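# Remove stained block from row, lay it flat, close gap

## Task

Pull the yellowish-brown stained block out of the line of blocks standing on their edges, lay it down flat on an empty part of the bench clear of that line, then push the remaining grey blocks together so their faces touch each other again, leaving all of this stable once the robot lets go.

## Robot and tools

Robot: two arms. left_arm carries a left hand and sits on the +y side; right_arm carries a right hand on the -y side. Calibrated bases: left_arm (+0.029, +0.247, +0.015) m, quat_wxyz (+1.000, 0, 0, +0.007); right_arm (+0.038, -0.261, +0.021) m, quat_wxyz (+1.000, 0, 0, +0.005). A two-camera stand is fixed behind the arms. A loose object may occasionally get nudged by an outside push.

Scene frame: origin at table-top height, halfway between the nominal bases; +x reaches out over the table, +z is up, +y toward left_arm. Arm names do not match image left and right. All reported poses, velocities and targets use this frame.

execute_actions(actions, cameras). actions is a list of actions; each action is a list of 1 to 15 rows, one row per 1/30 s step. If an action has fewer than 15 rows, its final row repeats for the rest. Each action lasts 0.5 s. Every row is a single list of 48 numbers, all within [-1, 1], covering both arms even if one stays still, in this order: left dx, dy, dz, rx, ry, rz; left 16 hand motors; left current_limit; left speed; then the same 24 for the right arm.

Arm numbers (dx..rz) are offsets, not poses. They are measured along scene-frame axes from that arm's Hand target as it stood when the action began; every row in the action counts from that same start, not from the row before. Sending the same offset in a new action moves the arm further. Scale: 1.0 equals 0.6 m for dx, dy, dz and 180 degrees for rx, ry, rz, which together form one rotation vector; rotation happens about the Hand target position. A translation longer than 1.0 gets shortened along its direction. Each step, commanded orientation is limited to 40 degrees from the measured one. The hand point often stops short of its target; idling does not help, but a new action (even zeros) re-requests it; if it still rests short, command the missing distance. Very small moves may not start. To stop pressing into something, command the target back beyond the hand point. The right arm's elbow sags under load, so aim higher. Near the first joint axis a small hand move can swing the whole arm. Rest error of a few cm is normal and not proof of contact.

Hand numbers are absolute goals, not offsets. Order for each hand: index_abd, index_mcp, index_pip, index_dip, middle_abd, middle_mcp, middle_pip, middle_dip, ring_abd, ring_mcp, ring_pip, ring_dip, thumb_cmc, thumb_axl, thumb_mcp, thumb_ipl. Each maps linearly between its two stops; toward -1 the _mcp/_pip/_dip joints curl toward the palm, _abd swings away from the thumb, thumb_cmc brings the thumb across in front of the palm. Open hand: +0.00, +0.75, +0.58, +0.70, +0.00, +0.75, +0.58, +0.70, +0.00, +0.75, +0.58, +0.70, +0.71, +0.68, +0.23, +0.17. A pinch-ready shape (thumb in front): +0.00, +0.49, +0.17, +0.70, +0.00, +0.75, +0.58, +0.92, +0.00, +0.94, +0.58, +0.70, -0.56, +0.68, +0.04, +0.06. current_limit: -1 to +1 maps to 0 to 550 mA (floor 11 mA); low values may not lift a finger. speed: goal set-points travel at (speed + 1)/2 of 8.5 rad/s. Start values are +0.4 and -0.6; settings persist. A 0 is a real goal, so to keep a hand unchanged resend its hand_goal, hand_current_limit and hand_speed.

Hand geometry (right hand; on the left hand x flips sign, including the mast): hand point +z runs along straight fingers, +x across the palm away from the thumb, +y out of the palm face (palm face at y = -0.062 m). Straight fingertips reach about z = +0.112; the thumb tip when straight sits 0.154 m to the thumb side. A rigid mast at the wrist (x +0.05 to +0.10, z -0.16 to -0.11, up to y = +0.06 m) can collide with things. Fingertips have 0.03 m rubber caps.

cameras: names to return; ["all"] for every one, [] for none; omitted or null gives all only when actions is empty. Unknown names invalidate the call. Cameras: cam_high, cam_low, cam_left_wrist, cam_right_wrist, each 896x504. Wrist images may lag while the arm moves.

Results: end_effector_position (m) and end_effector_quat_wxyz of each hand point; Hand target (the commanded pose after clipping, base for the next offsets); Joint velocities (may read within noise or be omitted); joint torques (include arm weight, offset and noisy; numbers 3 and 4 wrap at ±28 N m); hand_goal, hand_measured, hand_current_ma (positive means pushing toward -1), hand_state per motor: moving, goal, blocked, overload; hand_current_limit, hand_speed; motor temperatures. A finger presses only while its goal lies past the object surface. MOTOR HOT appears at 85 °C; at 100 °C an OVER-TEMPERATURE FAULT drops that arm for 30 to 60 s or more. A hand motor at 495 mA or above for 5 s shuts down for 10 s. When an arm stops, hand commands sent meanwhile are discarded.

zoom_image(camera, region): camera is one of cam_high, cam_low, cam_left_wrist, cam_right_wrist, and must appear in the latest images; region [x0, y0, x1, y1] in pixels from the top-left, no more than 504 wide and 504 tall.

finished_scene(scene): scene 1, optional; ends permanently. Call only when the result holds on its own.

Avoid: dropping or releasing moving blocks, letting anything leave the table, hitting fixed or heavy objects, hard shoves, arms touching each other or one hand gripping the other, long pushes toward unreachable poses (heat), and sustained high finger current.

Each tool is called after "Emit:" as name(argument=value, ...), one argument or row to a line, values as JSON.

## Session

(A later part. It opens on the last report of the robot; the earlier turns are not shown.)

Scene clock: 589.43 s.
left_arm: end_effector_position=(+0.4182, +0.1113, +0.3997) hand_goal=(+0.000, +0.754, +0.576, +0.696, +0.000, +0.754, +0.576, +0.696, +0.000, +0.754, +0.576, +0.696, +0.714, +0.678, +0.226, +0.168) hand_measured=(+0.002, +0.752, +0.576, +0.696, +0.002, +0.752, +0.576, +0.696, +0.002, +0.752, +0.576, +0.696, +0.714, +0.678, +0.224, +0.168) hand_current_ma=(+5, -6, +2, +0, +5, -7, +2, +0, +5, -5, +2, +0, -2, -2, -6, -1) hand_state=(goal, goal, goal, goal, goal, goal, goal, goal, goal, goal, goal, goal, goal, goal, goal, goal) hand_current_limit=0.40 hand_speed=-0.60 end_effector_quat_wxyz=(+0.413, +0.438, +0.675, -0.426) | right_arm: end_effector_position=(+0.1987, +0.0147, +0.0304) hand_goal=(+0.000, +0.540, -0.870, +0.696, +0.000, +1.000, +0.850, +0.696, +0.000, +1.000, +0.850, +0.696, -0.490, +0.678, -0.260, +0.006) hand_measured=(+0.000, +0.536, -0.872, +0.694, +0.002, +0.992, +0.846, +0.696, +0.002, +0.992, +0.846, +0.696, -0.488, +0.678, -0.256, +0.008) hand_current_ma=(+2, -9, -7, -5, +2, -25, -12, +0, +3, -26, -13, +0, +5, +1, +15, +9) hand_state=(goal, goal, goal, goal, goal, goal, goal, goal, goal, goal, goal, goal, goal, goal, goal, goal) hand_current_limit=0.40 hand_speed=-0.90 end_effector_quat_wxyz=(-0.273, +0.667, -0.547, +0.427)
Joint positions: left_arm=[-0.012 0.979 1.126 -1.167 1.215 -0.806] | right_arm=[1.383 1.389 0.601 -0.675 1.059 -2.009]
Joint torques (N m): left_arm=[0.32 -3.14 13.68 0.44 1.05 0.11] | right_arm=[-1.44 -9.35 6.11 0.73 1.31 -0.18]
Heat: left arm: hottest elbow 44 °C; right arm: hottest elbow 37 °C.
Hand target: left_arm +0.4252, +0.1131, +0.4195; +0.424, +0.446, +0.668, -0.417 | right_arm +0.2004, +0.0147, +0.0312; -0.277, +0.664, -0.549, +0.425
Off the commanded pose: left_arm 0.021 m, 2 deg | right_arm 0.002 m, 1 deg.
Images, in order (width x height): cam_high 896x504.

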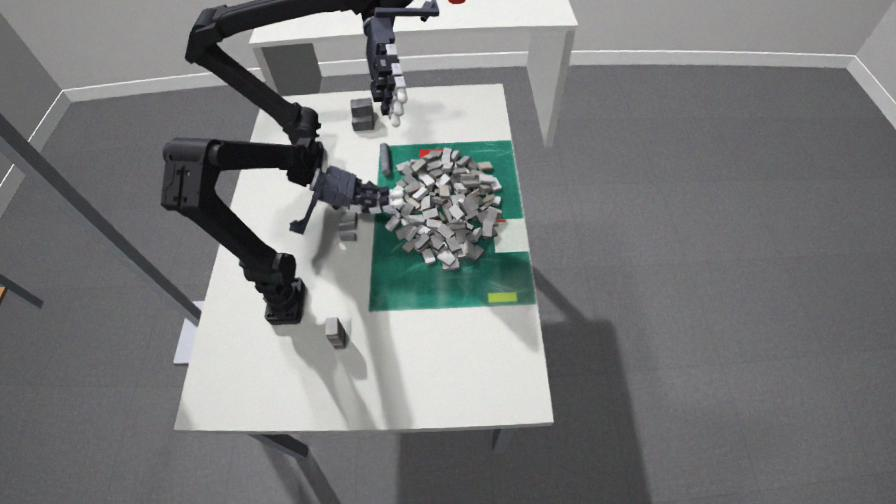

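Emit:
execute_actions(
  actions=[
    [[0,0,0,0,0,0,0,0.754,0.576,0.696,0,0.754,0.576,0.696,0,0.754,0.576,0.696,0.714,0.678,0.226,0.168,0.4,-0.6,0,-0.008,-0.003,0,0,0,0,0.54,-0.87,0.696,0,1,0.85,0.696,0,1,0.85,0.696,-0.49,0.678,-0.26,0.005,0.4,-0.9]],
    [[0,0,0,0,0,0,0,0.754,0.576,0.696,0,0.754,0.576,0.696,0,0.754,0.576,0.696,0.714,0.678,0.226,0.168,0.4,-0.6,0,-0.008,-0.003,0,0,0,0,0.54,-0.87,0.696,0,1,0.85,0.696,0,1,0.85,0.696,-0.49,0.678,-0.26,0.005,0.4,-0.9]],
  ],
  cameras=["cam_high"],
)

Emit:
zoom_image(
  camera="cam_high",
  region=[300, 180, 400, 260],
)

Scene clock: 590.97 s.
left_arm: end_effector_position=(+0.4182, +0.1113, +0.3997) hand_goal=(+0.000, +0.754, +0.576, +0.696, +0.000, +0.754, +0.576, +0.696, +0.000, +0.754, +0.576, +0.696, +0.714, +0.678, +0.226, +0.168) hand_measured=(+0.002, +0.752, +0.576, +0.696, +0.002, +0.752, +0.576, +0.696, +0.002, +0.752, +0.576, +0.696, +0.714, +0.678, +0.224, +0.168) hand_current_ma=(+5, -6, +2, +0, +5, -7, +2, +0, +5, -5, +2, +0, -2, -2, -6, -1) hand_state=(goal, goal, goal, goal, goal, goal, goal, goal, goal, goal, goal, goal, goal, goal, goal, goal) hand_current_limit=0.40 hand_speed=-0.60 end_effector_quat_wxyz=(+0.413, +0.438, +0.675, -0.426) | right_arm: end_effector_position=(+0.1986, +0.0138, +0.0305) hand_goal=(+0.000, +0.540, -0.870, +0.696, +0.000, +1.000, +0.850, +0.696, +0.000, +1.000, +0.850, +0.696, -0.490, +0.678, -0.260, +0.006) hand_measured=(+0.000, +0.536, -0.870, +0.694, +0.002, +0.992, +0.846, +0.696, +0.002, +0.992, +0.846, +0.696, -0.488, +0.678, -0.256, +0.008) hand_current_ma=(+2, -9, -2, -5, +2, -25, -12, +0, +3, -26, -13, +0, +5, +1, +15, +9) hand_state=(goal, goal, goal, goal, goal, goal, goal, goal, goal, goal, goal, goal, goal, goal, goal, goal) hand_current_limit=0.40 hand_speed=-0.90 end_effector_quat_wxyz=(-0.282, +0.663, -0.551, +0.422)
Joint positions: left_arm=[-0.012 0.979 1.126 -1.167 1.215 -0.806] | right_arm=[1.383 1.372 0.584 -0.651 1.059 -2.009]
Joint torques (N m): left_arm=[0.32 -3.14 13.67 0.44 1.06 0.11] | right_arm=[-1.85 -9.11 5.19 0.73 1.27 -0.31]
Heat: left arm: hottest elbow 44 °C; right arm: hottest elbow 37 °C.
Hand target: left_arm +0.4252, +0.1131, +0.4195; +0.424, +0.446, +0.668, -0.417 | right_arm +0.2003, +0.0051, +0.0275; -0.277, +0.664, -0.549, +0.425
Off the commanded pose: left_arm 0.021 m, 2 deg | right_arm 0.009 m, 1 deg.
Images, in order (width x height): cam_high 896x504.

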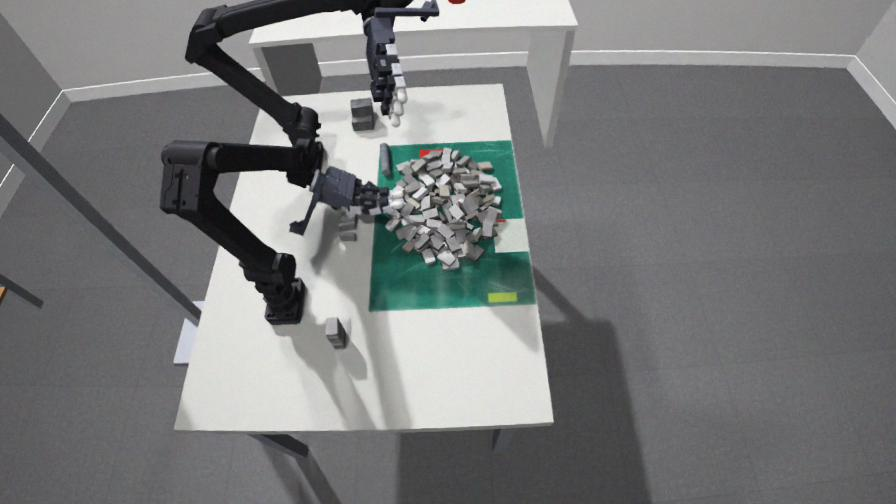

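Scaled by 5.040 from the camera's 896x504 image, which has a finer 1280x720 frame.

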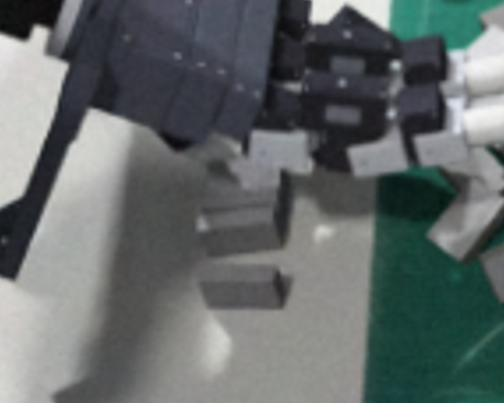

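Emit:
execute_actions(
  actions=[
    [[0,0,0,0,0,0,0,0.754,0.576,0.696,0,0.754,0.576,0.696,0,0.754,0.576,0.696,0.714,0.678,0.226,0.168,0.4,-0.6,0,-0.006,-0.002,0,0,0,0,0.54,-0.87,0.696,0,1,0.85,0.696,0,1,0.85,0.696,-0.49,0.678,-0.26,0.005,0.4,-0.9]],
    [[0,0,0,0,0,0,0,0.754,0.576,0.696,0,0.754,0.576,0.696,0,0.754,0.576,0.696,0.714,0.678,0.226,0.168,0.4,-0.6,0,-0.006,-0.001,0,0,0,0,0.54,-0.87,0.696,0,1,0.85,0.696,0,1,0.85,0.696,-0.49,0.678,-0.26,0.005,0.4,-0.9]],
  ],
  cameras=["cam_high", "cam_right_wrist"],
)

Emit:
zoom_image(
  camera="cam_high",
  region=[300, 180, 400, 260],
)

Emit:
zoom_image(
  camera="cam_right_wrist",
  region=[480, 0, 800, 320],
)

Scene clock: 592.67 s.
left_arm: end_effector_position=(+0.4182, +0.1113, +0.3997) hand_goal=(+0.000, +0.754, +0.576, +0.696, +0.000, +0.754, +0.576, +0.696, +0.000, +0.754, +0.576, +0.696, +0.714, +0.678, +0.226, +0.168) hand_measured=(+0.002, +0.752, +0.576, +0.696, +0.002, +0.752, +0.576, +0.696, +0.002, +0.752, +0.576, +0.696, +0.714, +0.678, +0.224, +0.168) hand_current_ma=(+5, -6, +2, +0, +5, -7, +2, +0, +5, -5, +2, +0, -2, -2, -6, -1) hand_state=(goal, goal, goal, goal, goal, goal, goal, goal, goal, goal, goal, goal, goal, goal, goal, goal) hand_current_limit=0.40 hand_speed=-0.60 end_effector_quat_wxyz=(+0.413, +0.438, +0.675, -0.426) | right_arm: end_effector_position=(+0.1989, +0.0106, +0.0303) hand_goal=(+0.000, +0.540, -0.870, +0.696, +0.000, +1.000, +0.850, +0.696, +0.000, +1.000, +0.850, +0.696, -0.490, +0.678, -0.260, +0.006) hand_measured=(+0.000, +0.536, -0.872, +0.694, +0.002, +0.992, +0.846, +0.696, +0.002, +0.992, +0.846, +0.696, -0.488, +0.678, -0.256, +0.008) hand_current_ma=(+2, -9, -3, -5, +2, -25, -12, +0, +3, -26, -13, +0, +5, +1, +15, +9) hand_state=(goal, goal, goal, goal, goal, goal, goal, goal, goal, goal, goal, goal, goal, goal, goal, goal) hand_current_limit=0.40 hand_speed=-0.90 end_effector_quat_wxyz=(-0.288, +0.659, -0.555, +0.418)
Joint positions: left_arm=[-0.012 0.979 1.126 -1.167 1.215 -0.806] | right_arm=[1.38 1.356 0.566 -0.633 1.059 -2.009]
Joint torques (N m): left_arm=[0.38 -3.25 13.7 0.44 1.05 0.11] | right_arm=[-1.96 -8.76 4.97 0.59 1.23 -0.41]
Heat: left arm: hottest elbow 44 °C; right arm: hottest elbow 37 °C.
Hand target: left_arm +0.4252, +0.1131, +0.4195; +0.424, +0.446, +0.668, -0.417 | right_arm +0.2003, -0.0020, +0.0258; -0.277, +0.664, -0.549, +0.425
Off the commanded pose: left_arm 0.021 m, 2 deg | right_arm 0.014 m, 2 deg.
camera_calibration:
cam_right_wrist: T_world_to_cam=[[-0.323462, 0.661132, -0.676962, 0.112626], [-0.371806, 0.569077, 0.733424, 0.000489988], [0.870134, 0.488933, 0.0617382, -0.0534561], [0, 0, 0, 1]] pos_world=[0.0831263, -0.048603, 0.0791844]
Images, in order (width x height): cam_high 896x504, cam_right_wrist 896x504.

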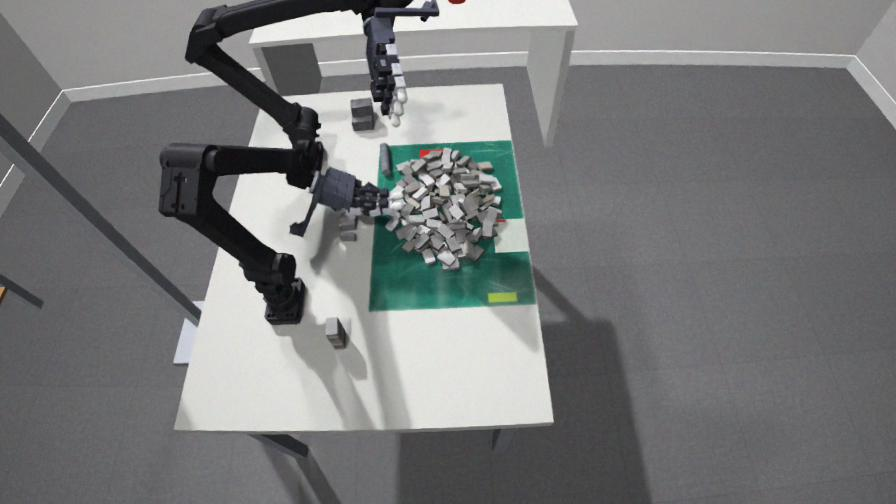

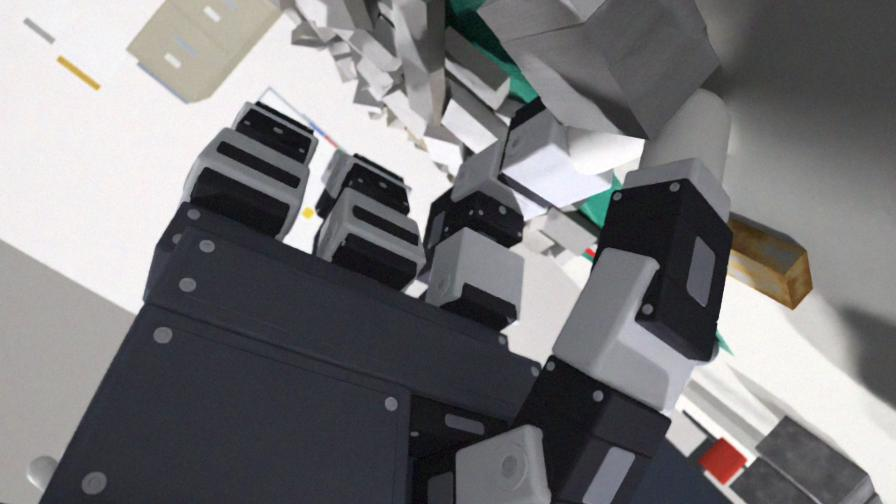

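Scaled by 5.040 from the camera's 896x504 image, which has a finer 1280x720 frame.

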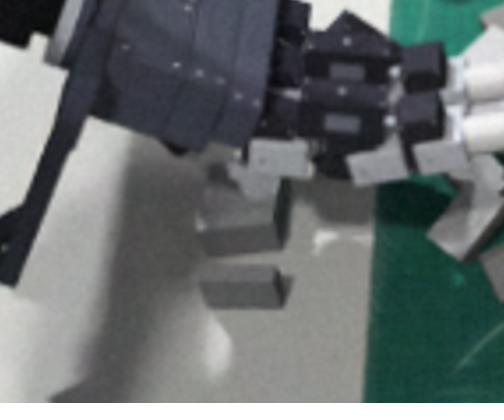

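Scaled by 1.575 from the camera's 896x504 image, which has a finer 1280x720 frame.

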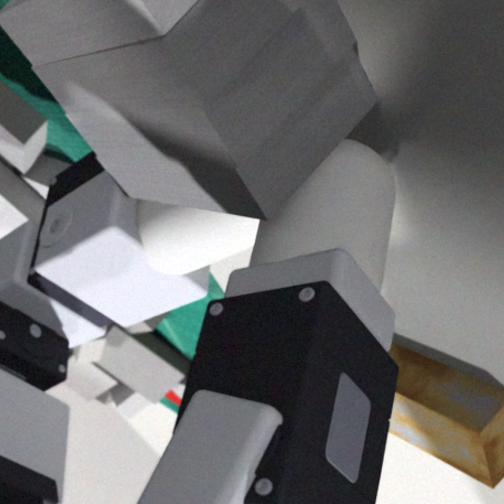

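Emit:
execute_actions(
  actions=[
    [[0,0,0,0,0,0,0,0.754,0.576,0.696,0,0.754,0.576,0.696,0,0.754,0.576,0.696,0.714,0.678,0.226,0.168,0.4,-0.6,0,-0.006,-0.001,0,0,0,0,0.54,-0.87,0.696,0,1,0.85,0.696,0,1,0.85,0.696,-0.49,0.678,-0.26,0.005,0.4,-0.9]],
    [[0,0,0,0,0,0,0,0.754,0.576,0.696,0,0.754,0.576,0.696,0,0.754,0.576,0.696,0.714,0.678,0.226,0.168,0.4,-0.6,0,-0.006,0,0,0,0,0,0.54,-0.87,0.696,0,1,0.85,0.696,0,1,0.85,0.696,-0.49,0.678,-0.26,0.005,0.4,-0.9]],
    [[0,0,0,0,0,0,0,0.754,0.576,0.696,0,0.754,0.576,0.696,0,0.754,0.576,0.696,0.714,0.678,0.226,0.168,0.4,-0.6,0,-0.006,0,0,0,0,0,0.54,-0.87,0.696,0,1,0.85,0.696,0,1,0.85,0.696,-0.49,0.678,-0.26,0.005,0.4,-0.9]],
  ],
  cameras=["cam_high", "cam_left_wrist"],
)

Emit:
zoom_image(
  camera="cam_high",
  region=[300, 180, 400, 260],
)

Emit:
zoom_image(
  camera="cam_left_wrist",
  region=[160, 230, 340, 400],
)

Scene clock: 594.83 s.
left_arm: end_effector_position=(+0.4182, +0.1113, +0.3997) hand_goal=(+0.000, +0.754, +0.576, +0.696, +0.000, +0.754, +0.576, +0.696, +0.000, +0.754, +0.576, +0.696, +0.714, +0.678, +0.226, +0.168) hand_measured=(+0.002, +0.752, +0.576, +0.696, +0.002, +0.752, +0.576, +0.696, +0.002, +0.752, +0.576, +0.696, +0.714, +0.678, +0.224, +0.168) hand_current_ma=(+5, -6, +2, +0, +5, -7, +2, +0, +5, -5, +2, +0, -2, -2, -6, -1) hand_state=(goal, goal, goal, goal, goal, goal, goal, goal, goal, goal, goal, goal, goal, goal, goal, goal) hand_current_limit=0.40 hand_speed=-0.60 end_effector_quat_wxyz=(+0.413, +0.438, +0.675, -0.426) | right_arm: end_effector_position=(+0.1993, +0.0007, +0.0301) hand_goal=(+0.000, +0.540, -0.870, +0.696, +0.000, +1.000, +0.850, +0.696, +0.000, +1.000, +0.850, +0.696, -0.490, +0.678, -0.260, +0.006) hand_measured=(+0.000, +0.536, -0.870, +0.694, +0.002, +0.992, +0.846, +0.696, +0.002, +0.992, +0.846, +0.696, -0.486, +0.680, -0.256, +0.008) hand_current_ma=(+2, -10, -1, -5, +2, -25, -12, +0, +3, -26, -13, +0, +8, +6, +15, +9) hand_state=(goal, goal, goal, goal, goal, goal, goal, goal, goal, goal, goal, goal, goal, goal, goal, goal) hand_current_limit=0.40 hand_speed=-0.90 end_effector_quat_wxyz=(-0.289, +0.657, -0.556, +0.418)
Joint positions: left_arm=[-0.012 0.979 1.126 -1.167 1.215 -0.806] | right_arm=[1.373 1.326 0.537 -0.619 1.059 -2.02]
Joint torques (N m): left_arm=[0.32 -3.08 13.65 0.44 1.05 0.11] | right_arm=[-1.96 -8.29 4.93 0.59 1.18 -0.45]
Heat: left arm: hottest elbow 44 °C; right arm: hottest elbow 36 °C.
Hand target: left_arm +0.4252, +0.1131, +0.4195; +0.424, +0.446, +0.668, -0.417 | right_arm +0.2003, -0.0131, +0.0250; -0.277, +0.664, -0.549, +0.425
Off the commanded pose: left_arm 0.021 m, 2 deg | right_arm 0.014 m, 2 deg.
camera_calibration:
cam_left_wrist: T_world_to_cam=[[-0.36973, -0.32096, 0.871943, -0.196197], [-0.747672, 0.659919, -0.0741209, 0.221958], [-0.551622, -0.679332, -0.483965, 0.624447], [0, 0, 0, 1]] pos_world=[0.43787, 0.214761, 0.489734]
Images, in order (width x height): cam_high 896x504, cam_left_wrist 896x504.

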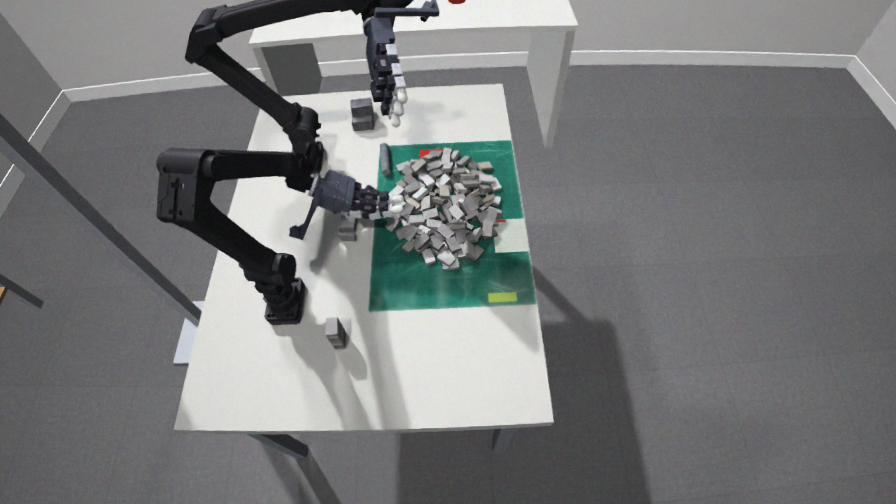

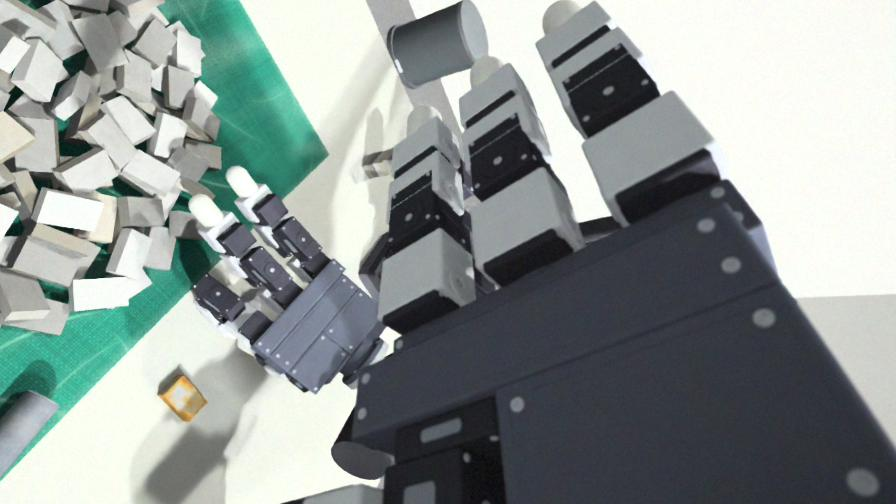

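Scaled by 5.040 from the camera's 896x504 image, which has a finer 1280x720 frame.

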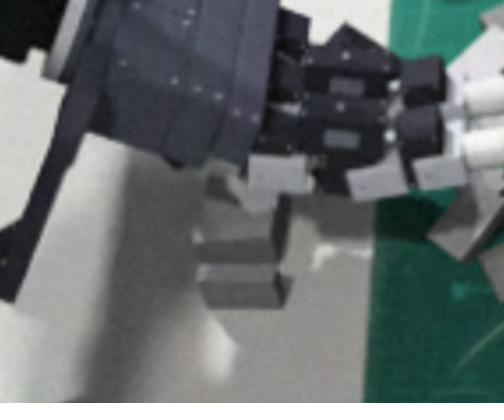

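Scaled by 2.800 from the camera's 896x504 image, which has a finer 1280x720 frame.

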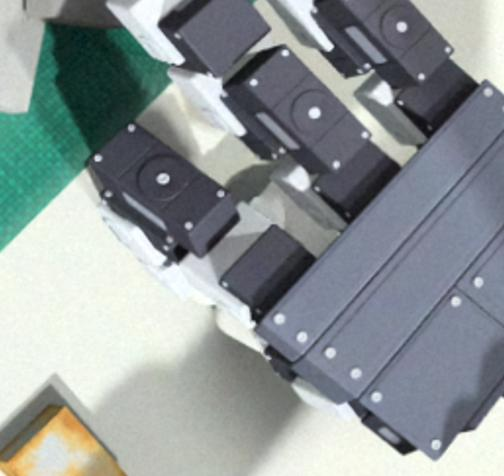

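Emit:
execute_actions(
  actions=[
    [[0,0,0,0,0,0,0,0.754,0.576,0.696,0,0.754,0.576,0.696,0,0.754,0.576,0.696,0.714,0.678,0.226,0.168,0.4,-0.6,0,-0.006,0,0,0,0,0,0.54,-0.87,0.696,0,1,0.85,0.696,0,1,0.85,0.696,-0.49,0.678,-0.26,0.005,0.4,-0.9]],
    [[0,0,0,0,0,0,0,0.754,0.576,0.696,0,0.754,0.576,0.696,0,0.754,0.576,0.696,0.714,0.678,0.226,0.168,0.4,-0.6,0,-0.006,0,0,0,0,0,0.54,-0.87,0.696,0,1,0.85,0.696,0,1,0.85,0.696,-0.49,0.678,-0.26,0.005,0.4,-0.9]],
    [[0,0,0,0,0,0,0,0.754,0.576,0.696,0,0.754,0.576,0.696,0,0.754,0.576,0.696,0.714,0.678,0.226,0.168,0.4,-0.6,0,-0.006,0,0,0,0,0,0.54,-0.87,0.696,0,1,0.85,0.696,0,1,0.85,0.696,-0.49,0.678,-0.26,0.005,0.4,-0.9]],
  ],
  cameras=["cam_high", "cam_right_wrist"],
)

Emit:
zoom_image(
  camera="cam_high",
  region=[300, 180, 400, 260],
)

Emit:
zoom_image(
  camera="cam_right_wrist",
  region=[480, 0, 800, 320],
)

Scene clock: 597.50 s.
left_arm: end_effector_position=(+0.4182, +0.1113, +0.3997) hand_goal=(+0.000, +0.754, +0.576, +0.696, +0.000, +0.754, +0.576, +0.696, +0.000, +0.754, +0.576, +0.696, +0.714, +0.678, +0.226, +0.168) hand_measured=(+0.002, +0.752, +0.576, +0.696, +0.002, +0.752, +0.576, +0.696, +0.002, +0.752, +0.576, +0.696, +0.714, +0.678, +0.224, +0.168) hand_current_ma=(+5, -6, +2, +0, +5, -7, +2, +0, +5, -5, +2, +0, -2, -2, -6, -1) hand_state=(goal, goal, goal, goal, goal, goal, goal, goal, goal, goal, goal, goal, goal, goal, goal, goal) hand_current_limit=0.40 hand_speed=-0.60 end_effector_quat_wxyz=(+0.413, +0.438, +0.675, -0.426) | right_arm: end_effector_position=(+0.1995, -0.0103, +0.0303) hand_goal=(+0.000, +0.540, -0.870, +0.696, +0.000, +1.000, +0.850, +0.696, +0.000, +1.000, +0.850, +0.696, -0.490, +0.678, -0.260, +0.006) hand_measured=(+0.000, +0.536, -0.870, +0.694, +0.002, +0.992, +0.846, +0.696, +0.002, +0.992, +0.846, +0.696, -0.486, +0.680, -0.256, +0.008) hand_current_ma=(+2, -10, +0, -4, +2, -25, -12, +0, +3, -26, -13, +0, +12, +9, +14, +8) hand_state=(goal, goal, goal, goal, goal, goal, goal, goal, goal, goal, goal, goal, goal, goal, goal, goal) hand_current_limit=0.40 hand_speed=-0.90 end_effector_quat_wxyz=(-0.289, +0.657, -0.556, +0.418)
Joint positions: left_arm=[-0.012 0.979 1.126 -1.167 1.215 -0.806] | right_arm=[1.365 1.293 0.507 -0.608 1.059 -2.037]
Joint torques (N m): left_arm=[0.32 -3.08 13.67 0.44 1.05 0.11] | right_arm=[-2.02 -7.82 4.98 0.62 1.15 -0.45]
Heat: left arm: hottest elbow 44 °C; right arm: hottest elbow 36 °C.
Hand target: left_arm +0.4252, +0.1131, +0.4195; +0.424, +0.446, +0.668, -0.417 | right_arm +0.2003, -0.0237, +0.0252; -0.277, +0.664, -0.549, +0.425
Off the commanded pose: left_arm 0.021 m, 2 deg | right_arm 0.015 m, 2 deg.
camera_calibration:
cam_right_wrist: T_world_to_cam=[[-0.320706, 0.664046, -0.675419, 0.126016], [-0.372856, 0.567003, 0.734497, 0.0128299], [0.870704, 0.487391, 0.0657522, -0.0440242], [0, 0, 0, 1]] pos_world=[0.08353, -0.0694983, 0.078585]
Images, in order (width x height): cam_high 896x504, cam_right_wrist 896x504.

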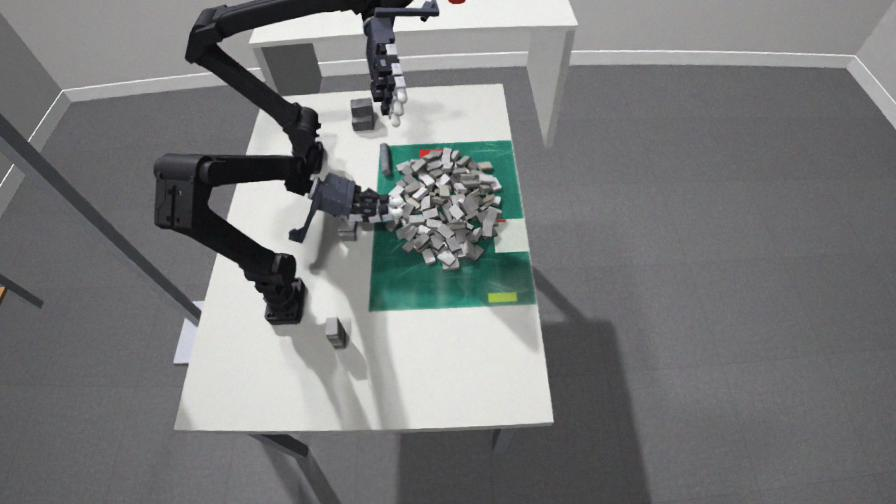

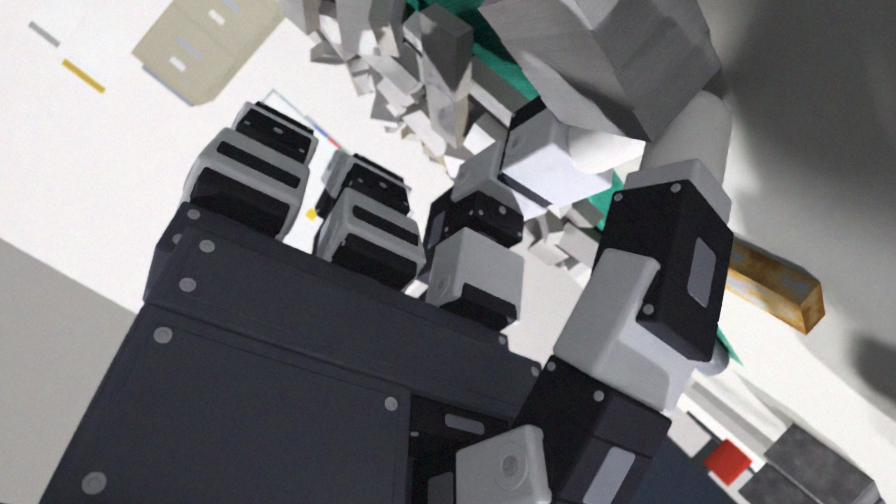

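Scaled by 5.040 from the camera's 896x504 image, which has a finer 1280x720 frame.

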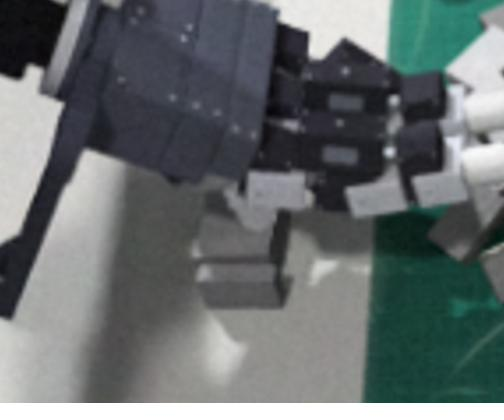

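Scaled by 1.575 from the camera's 896x504 image, which has a finer 1280x720 frame.

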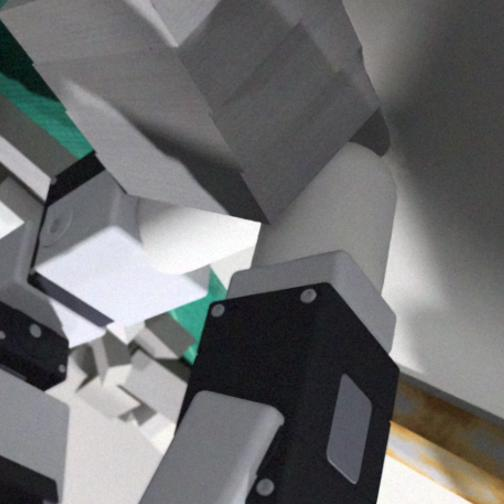

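Emit:
execute_actions(
  actions=[
    [[0,0,0,0,0,0,0,0.754,0.576,0.696,0,0.754,0.576,0.696,0,0.754,0.576,0.696,0.714,0.678,0.226,0.168,0.4,-0.6,0,-0.006,0,0,0,0,0,0.54,-0.87,0.696,0,1,0.85,0.696,0,1,0.85,0.696,-0.49,0.678,-0.26,0.005,0.4,-0.9]],
    [[0,0,0,0,0,0,0,0.754,0.576,0.696,0,0.754,0.576,0.696,0,0.754,0.576,0.696,0.714,0.678,0.226,0.168,0.4,-0.6,0,-0.004,0,0,0,0,0,0.54,-0.87,0.696,0,1,0.85,0.696,0,1,0.85,0.696,-0.49,0.678,-0.26,0.005,0.4,-0.9]],
  ],
  cameras=["cam_high", "cam_right_wrist"],
)

Emit:
zoom_image(
  camera="cam_high",
  region=[325, 210, 375, 250],
)

Emit:
zoom_image(
  camera="cam_right_wrist",
  region=[480, 0, 800, 320],
)

Scene clock: 599.03 s.
left_arm: end_effector_position=(+0.4182, +0.1113, +0.3997) hand_goal=(+0.000, +0.754, +0.576, +0.696, +0.000, +0.754, +0.576, +0.696, +0.000, +0.754, +0.576, +0.696, +0.714, +0.678, +0.226, +0.168) hand_measured=(+0.002, +0.752, +0.576, +0.696, +0.002, +0.752, +0.576, +0.696, +0.002, +0.752, +0.576, +0.696, +0.714, +0.678, +0.224, +0.168) hand_current_ma=(+5, -6, +2, +0, +5, -7, +2, +0, +5, -5, +2, +0, -2, -2, -6, -1) hand_state=(goal, goal, goal, goal, goal, goal, goal, goal, goal, goal, goal, goal, goal, goal, goal, goal) hand_current_limit=0.40 hand_speed=-0.60 end_effector_quat_wxyz=(+0.413, +0.438, +0.675, -0.426) | right_arm: end_effector_position=(+0.1997, -0.0160, +0.0302) hand_goal=(+0.000, +0.540, -0.870, +0.696, +0.000, +1.000, +0.850, +0.696, +0.000, +1.000, +0.850, +0.696, -0.490, +0.678, -0.260, +0.006) hand_measured=(+0.000, +0.536, -0.870, +0.694, +0.002, +0.992, +0.846, +0.696, +0.002, +0.992, +0.846, +0.696, -0.486, +0.682, -0.256, +0.008) hand_current_ma=(+2, -10, +1, -3, +2, -25, -12, +0, +3, -26, -13, +0, +14, +12, +14, +8) hand_state=(goal, goal, goal, goal, goal, goal, goal, goal, goal, goal, goal, goal, goal, goal, goal, goal) hand_current_limit=0.40 hand_speed=-0.90 end_effector_quat_wxyz=(-0.290, +0.657, -0.556, +0.418)
Joint positions: left_arm=[-0.012 0.979 1.126 -1.167 1.215 -0.806] | right_arm=[1.36 1.275 0.491 -0.601 1.058 -2.046]
Joint torques (N m): left_arm=[0.26 -3.14 13.68 0.43 1.05 0.11] | right_arm=[-1.96 -7.59 5.01 0.59 1.16 -0.46]
Heat: left arm: hottest elbow 44 °C; right arm: hottest elbow 36 °C.
Hand target: left_arm +0.4252, +0.1131, +0.4195; +0.424, +0.446, +0.668, -0.417 | right_arm +0.2004, -0.0297, +0.0251; -0.277, +0.664, -0.549, +0.425
Off the commanded pose: left_arm 0.021 m, 2 deg | right_arm 0.015 m, 2 deg.
camera_calibration:
cam_right_wrist: T_world_to_cam=[[-0.320688, 0.664678, -0.674806, 0.129831], [-0.372666, 0.566433, 0.735033, 0.0159973], [0.870792, 0.487193, 0.0660549, -0.0413796], [0, 0, 0, 1]] pos_world=[0.0836299, -0.0751973, 0.0785855]
Images, in order (width x height): cam_high 896x504, cam_right_wrist 896x504.

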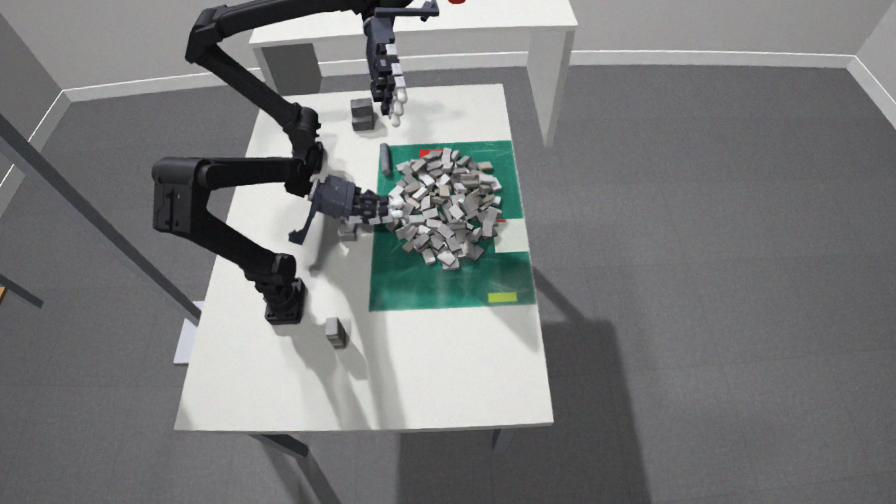

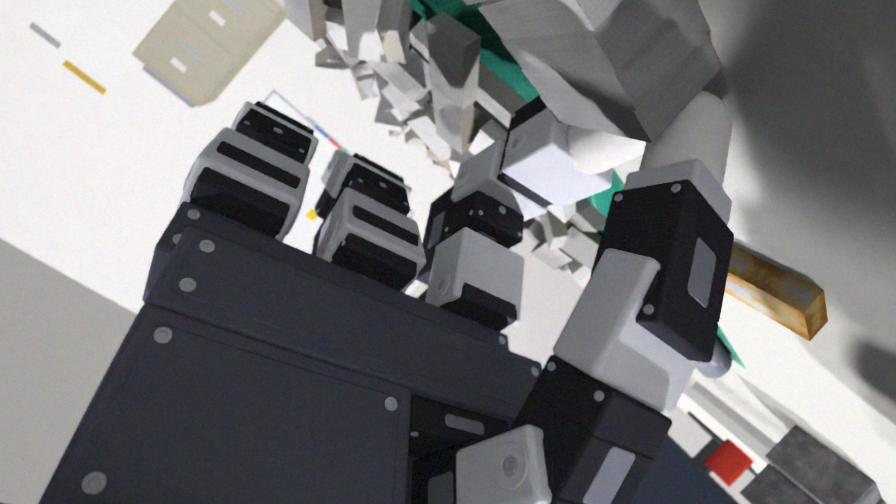

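Scaled by 10.080 from the camera's 896x504 image, which has a finer 1280x720 frame.

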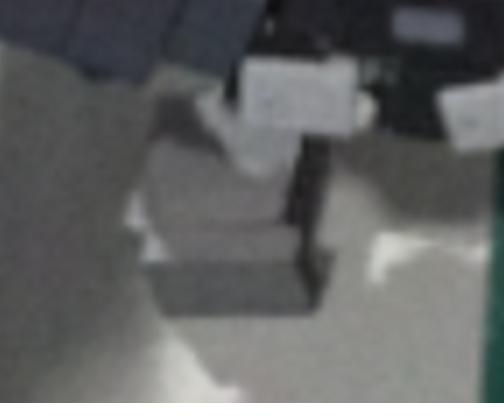

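Scaled by 1.575 from the camera's 896x504 image, which has a finer 1280x720 frame.

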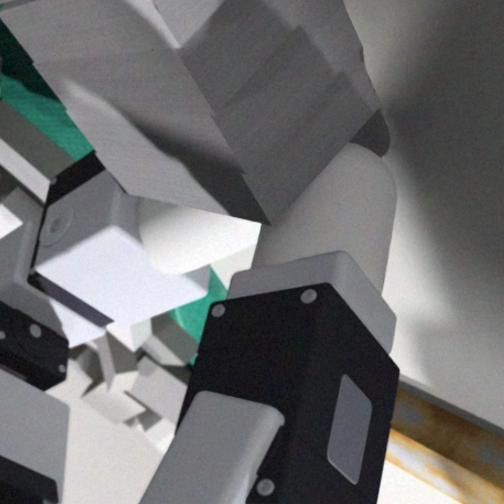

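Emit:
execute_actions(
  actions=[
    [[0,0,0,0,0,0,0,0.754,0.576,0.696,0,0.754,0.576,0.696,0,0.754,0.576,0.696,0.714,0.678,0.226,0.168,0.4,-0.6,0,-0.005,0,0,0,0,0,0.54,-0.87,0.696,0,1,0.85,0.696,0,1,0.85,0.696,-0.49,0.678,-0.26,0.005,0.4,-0.9]],
    [[0,0,0,0,0,0,0,0.754,0.576,0.696,0,0.754,0.576,0.696,0,0.754,0.576,0.696,0.714,0.678,0.226,0.168,0.4,-0.6,0,-0.005,0,0,0,0,0,0.54,-0.87,0.696,0,1,0.85,0.696,0,1,0.85,0.696,-0.49,0.678,-0.26,0.005,0.4,-0.9]],
  ],
  cameras=["cam_high"],
)

Emit:
zoom_image(
  camera="cam_high",
  region=[325, 210, 375, 250],
)

Scene clock: 600.73 s.
left_arm: end_effector_position=(+0.4182, +0.1113, +0.3997) hand_goal=(+0.000, +0.754, +0.576, +0.696, +0.000, +0.754, +0.576, +0.696, +0.000, +0.754, +0.576, +0.696, +0.714, +0.678, +0.226, +0.168) hand_measured=(+0.002, +0.752, +0.576, +0.696, +0.002, +0.752, +0.576, +0.696, +0.002, +0.752, +0.576, +0.696, +0.714, +0.678, +0.224, +0.168) hand_current_ma=(+5, -6, +2, +0, +5, -7, +2, +0, +5, -5, +2, +0, -2, -2, -6, -1) hand_state=(goal, goal, goal, goal, goal, goal, goal, goal, goal, goal, goal, goal, goal, goal, goal, goal) hand_current_limit=0.40 hand_speed=-0.60 end_effector_quat_wxyz=(+0.413, +0.438, +0.675, -0.426) | right_arm: end_effector_position=(+0.1996, -0.0216, +0.0301) hand_goal=(+0.000, +0.540, -0.870, +0.696, +0.000, +1.000, +0.850, +0.696, +0.000, +1.000, +0.850, +0.696, -0.490, +0.678, -0.260, +0.006) hand_measured=(+0.000, +0.536, -0.868, +0.694, +0.002, +0.992, +0.846, +0.696, +0.002, +0.992, +0.846, +0.696, -0.484, +0.682, -0.256, +0.008) hand_current_ma=(+2, -10, +2, -3, +2, -25, -12, +0, +3, -26, -13, +0, +16, +13, +14, +8) hand_state=(goal, goal, goal, goal, goal, goal, goal, goal, goal, goal, goal, goal, goal, goal, goal, goal) hand_current_limit=0.40 hand_speed=-0.90 end_effector_quat_wxyz=(-0.290, +0.657, -0.557, +0.417)
Joint positions: left_arm=[-0.012 0.979 1.126 -1.167 1.215 -0.806] | right_arm=[1.355 1.256 0.475 -0.595 1.056 -2.055]
Joint torques (N m): left_arm=[0.32 -3.08 13.68 0.44 1.05 0.11] | right_arm=[-1.96 -7.3 5.04 0.58 1.19 -0.47]
Heat: left arm: hottest elbow 44 °C; right arm: hottest elbow 36 °C.
Hand target: left_arm +0.4252, +0.1131, +0.4195; +0.424, +0.446, +0.668, -0.417 | right_arm +0.2003, -0.0358, +0.0251; -0.277, +0.664, -0.549, +0.425
Off the commanded pose: left_arm 0.021 m, 2 deg | right_arm 0.015 m, 2 deg.
Images, in order (width x height): cam_high 896x504.

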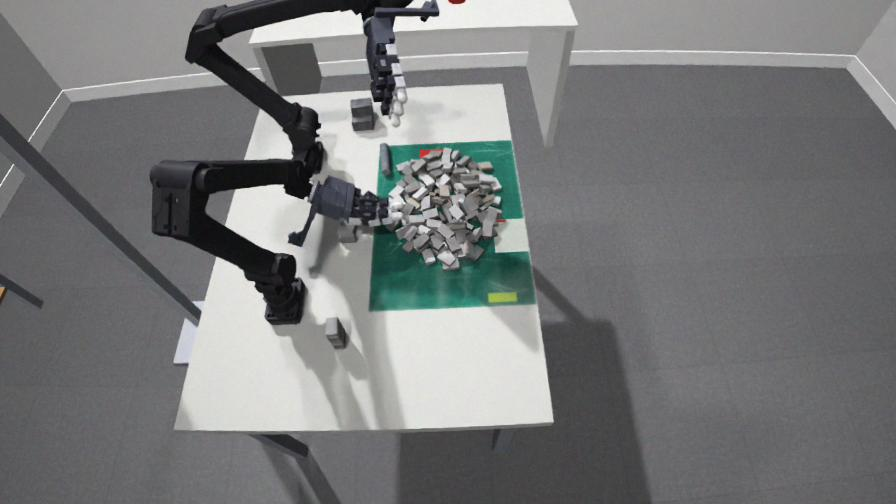

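Scaled by 10.080 from the camera's 896x504 image, which has a finer 1280x720 frame.

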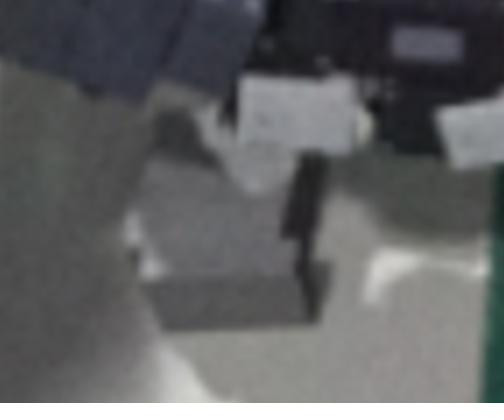

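Emit:
execute_actions(
  actions=[
    [[0,0,0,0,0,0,0,0.754,0.576,0.696,0,0.754,0.576,0.696,0,0.754,0.576,0.696,0.714,0.678,0.226,0.168,0.4,-0.6,0,0.013,0.003,0.006,0,0,0,0.54,-0.87,0.696,0,1,0.85,0.696,0,1,0.85,0.696,-0.49,0.678,-0.26,0.005,0.4,-0.9]],
  ],
  cameras=["cam_high"],
)

Emit:
zoom_image(
  camera="cam_high",
  region=[325, 210, 375, 250],
)

Scene clock: 604.00 s.
left_arm: end_effector_position=(+0.4182, +0.1113, +0.3997) hand_goal=(+0.000, +0.754, +0.576, +0.696, +0.000, +0.754, +0.576, +0.696, +0.000, +0.754, +0.576, +0.696, +0.714, +0.678, +0.226, +0.168) hand_measured=(+0.002, +0.752, +0.576, +0.696, +0.002, +0.752, +0.576, +0.696, +0.002, +0.752, +0.576, +0.696, +0.714, +0.678, +0.224, +0.168) hand_current_ma=(+5, -6, +2, +0, +5, -7, +2, +0, +5, -5, +2, +0, -2, -2, -6, -1) hand_state=(goal, goal, goal, goal, goal, goal, goal, goal, goal, goal, goal, goal, goal, goal, goal, goal) hand_current_limit=0.40 hand_speed=-0.60 end_effector_quat_wxyz=(+0.413, +0.438, +0.675, -0.426) | right_arm: end_effector_position=(+0.1995, -0.0214, +0.0301) hand_goal=(+0.000, +0.540, -0.870, +0.696, +0.000, +1.000, +0.850, +0.696, +0.000, +1.000, +0.850, +0.696, -0.490, +0.678, -0.260, +0.006) hand_measured=(+0.000, +0.536, -0.868, +0.694, +0.002, +0.992, +0.846, +0.696, +0.002, +0.992, +0.846, +0.696, -0.484, +0.682, -0.256, +0.008) hand_current_ma=(+2, -10, +2, -3, +2, -25, -12, +0, +3, -26, -13, +0, +16, +13, +13, +8) hand_state=(goal, goal, goal, goal, goal, goal, goal, goal, goal, goal, goal, goal, goal, goal, goal, goal) hand_current_limit=0.40 hand_speed=-0.90 end_effector_quat_wxyz=(-0.290, +0.657, -0.557, +0.417)
Joint positions: left_arm=[-0.012 0.979 1.126 -1.167 1.215 -0.806] | right_arm=[1.355 1.256 0.475 -0.594 1.055 -2.055]
Joint torques (N m): left_arm=[0.38 -3.14 13.68 0.42 1.05 0.11] | right_arm=[-1.73 -6.89 5.85 0.75 1.07 -0.37]
Heat: left arm: hottest elbow 44 °C; right arm: hottest elbow 36 °C.
Hand target: left_arm +0.4252, +0.1131, +0.4195; +0.424, +0.446, +0.668, -0.417 | right_arm +0.2003, -0.0280, +0.0269; -0.283, +0.662, -0.553, +0.420
Off the commanded pose: left_arm 0.021 m, 2 deg | right_arm 0.007 m, 1 deg.
Images, in order (width x height): cam_high 896x504.

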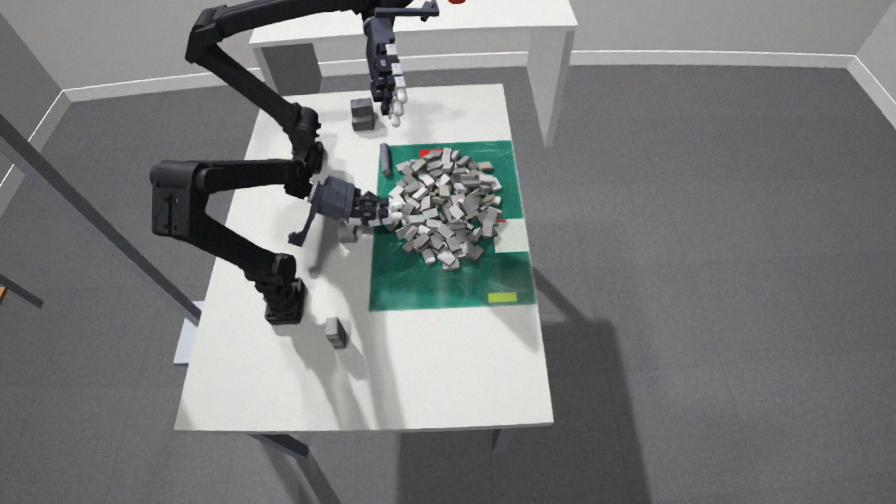

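Scaled by 10.080 from the camera's 896x504 image, which has a finer 1280x720 frame.

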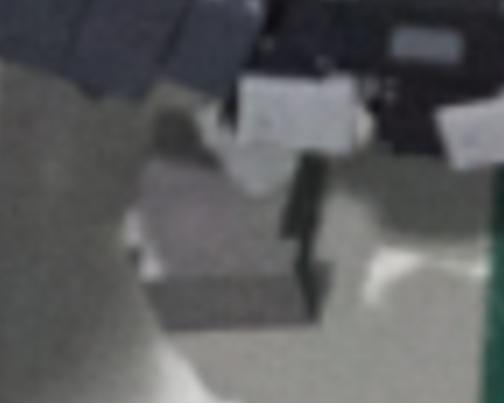

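Emit:
execute_actions(
  actions=[
    [[0,0,0,0,0,0,0,0.754,0.576,0.696,0,0.754,0.576,0.696,0,0.754,0.576,0.696,0.714,0.678,0.226,0.168,0.4,-0.6,0,0.003,0.003,0.011,0,0,0,0.54,-0.87,0.696,0,1,0.85,0.696,0,1,0.85,0.696,-0.49,0.678,-0.26,0.005,0.4,-0.9]],
    [[0,0,0,0,0,0,0,0.754,0.576,0.696,0,0.754,0.576,0.696,0,0.754,0.576,0.696,0.714,0.678,0.226,0.168,0.4,-0.6,0,0.003,0.003,0.011,0,0,0,0.54,-0.87,0.696,0,1,0.85,0.696,0,1,0.85,0.696,-0.49,0.678,-0.26,0.005,0.4,-0.9]],
  ],
  cameras=["cam_high", "cam_right_wrist"],
)

Emit:
zoom_image(
  camera="cam_high",
  region=[325, 210, 375, 250],
)

Emit:
zoom_image(
  camera="cam_right_wrist",
  region=[480, 0, 800, 320],
)

Scene clock: 605.73 s.
left_arm: end_effector_position=(+0.4182, +0.1113, +0.3997) hand_goal=(+0.000, +0.754, +0.576, +0.696, +0.000, +0.754, +0.576, +0.696, +0.000, +0.754, +0.576, +0.696, +0.714, +0.678, +0.226, +0.168) hand_measured=(+0.002, +0.752, +0.576, +0.696, +0.002, +0.752, +0.576, +0.696, +0.002, +0.752, +0.576, +0.696, +0.714, +0.678, +0.224, +0.168) hand_current_ma=(+5, -6, +2, +0, +5, -7, +2, +0, +5, -5, +2, +0, -2, -2, -6, -1) hand_state=(goal, goal, goal, goal, goal, goal, goal, goal, goal, goal, goal, goal, goal, goal, goal, goal) hand_current_limit=0.40 hand_speed=-0.60 end_effector_quat_wxyz=(+0.413, +0.438, +0.675, -0.426) | right_arm: end_effector_position=(+0.1995, -0.0184, +0.0337) hand_goal=(+0.000, +0.540, -0.870, +0.696, +0.000, +1.000, +0.850, +0.696, +0.000, +1.000, +0.850, +0.696, -0.490, +0.678, -0.260, +0.006) hand_measured=(+0.000, +0.536, -0.868, +0.694, +0.002, +0.992, +0.846, +0.696, +0.002, +0.992, +0.846, +0.696, -0.488, +0.680, -0.256, +0.008) hand_current_ma=(+2, -10, +2, -3, +2, -25, -12, +0, +3, -26, -13, +0, +8, +10, +13, +8) hand_state=(goal, goal, goal, goal, goal, goal, goal, goal, goal, goal, goal, goal, goal, goal, goal, goal) hand_current_limit=0.40 hand_speed=-0.90 end_effector_quat_wxyz=(-0.309, +0.650, -0.567, +0.400)
Joint positions: left_arm=[-0.012 0.979 1.126 -1.167 1.215 -0.806] | right_arm=[1.349 1.213 0.453 -0.55 1.04 -2.068]
Joint torques (N m): left_arm=[0.32 -3.08 13.68 0.44 1.05 0.11] | right_arm=[-1.79 -7 5.74 1.11 1.01 -0.28]
Heat: left arm: hottest elbow 44 °C; right arm: hottest elbow 36 °C.
Hand target: left_arm +0.4252, +0.1131, +0.4195; +0.424, +0.446, +0.668, -0.417 | right_arm +0.2003, -0.0243, +0.0305; -0.306, +0.651, -0.567, +0.401
Off the commanded pose: left_arm 0.021 m, 2 deg | right_arm 0.007 m, 0 deg.
camera_calibration:
cam_right_wrist: T_world_to_cam=[[-0.325091, 0.701525, -0.634175, 0.133873], [-0.372385, 0.521459, 0.76773, 0.0128043], [0.869279, 0.485739, 0.091716, -0.0408796], [0, 0, 0, 1]] pos_world=[0.0838247, -0.0807352, 0.0788179]
Images, in order (width x height): cam_high 896x504, cam_right_wrist 896x504.

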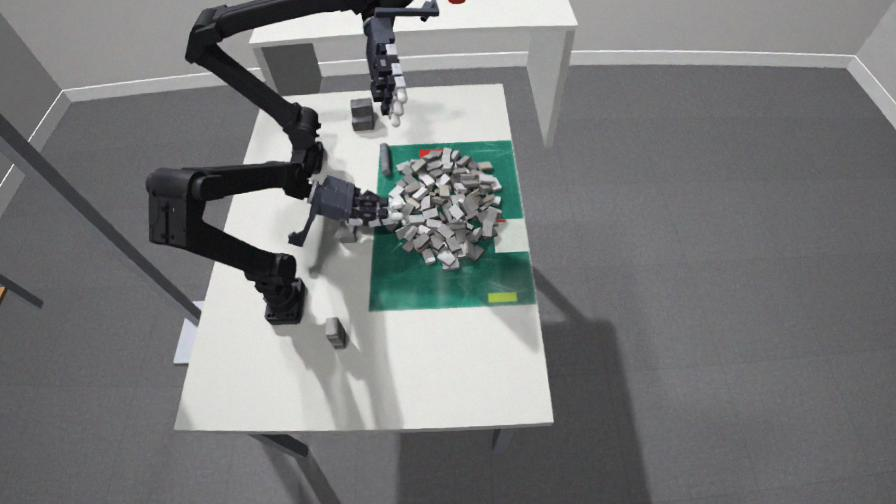

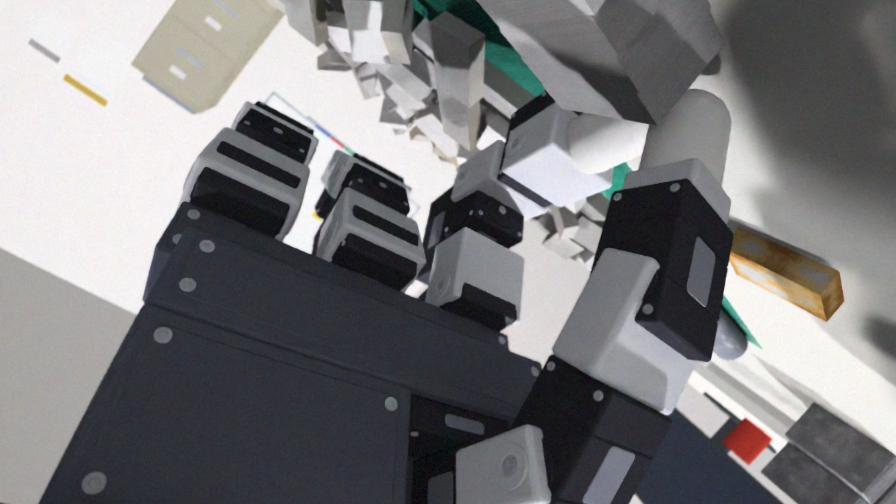

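Scaled by 10.080 from the camera's 896x504 image, which has a finer 1280x720 frame.

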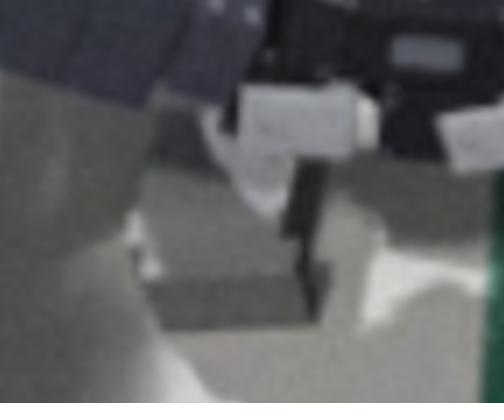

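Scaled by 1.575 from the camera's 896x504 image, which has a finer 1280x720 frame.

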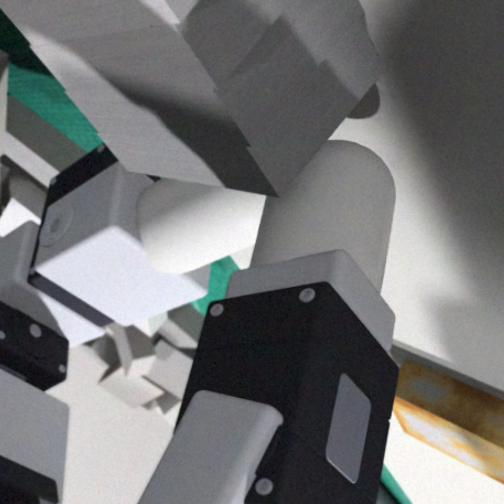

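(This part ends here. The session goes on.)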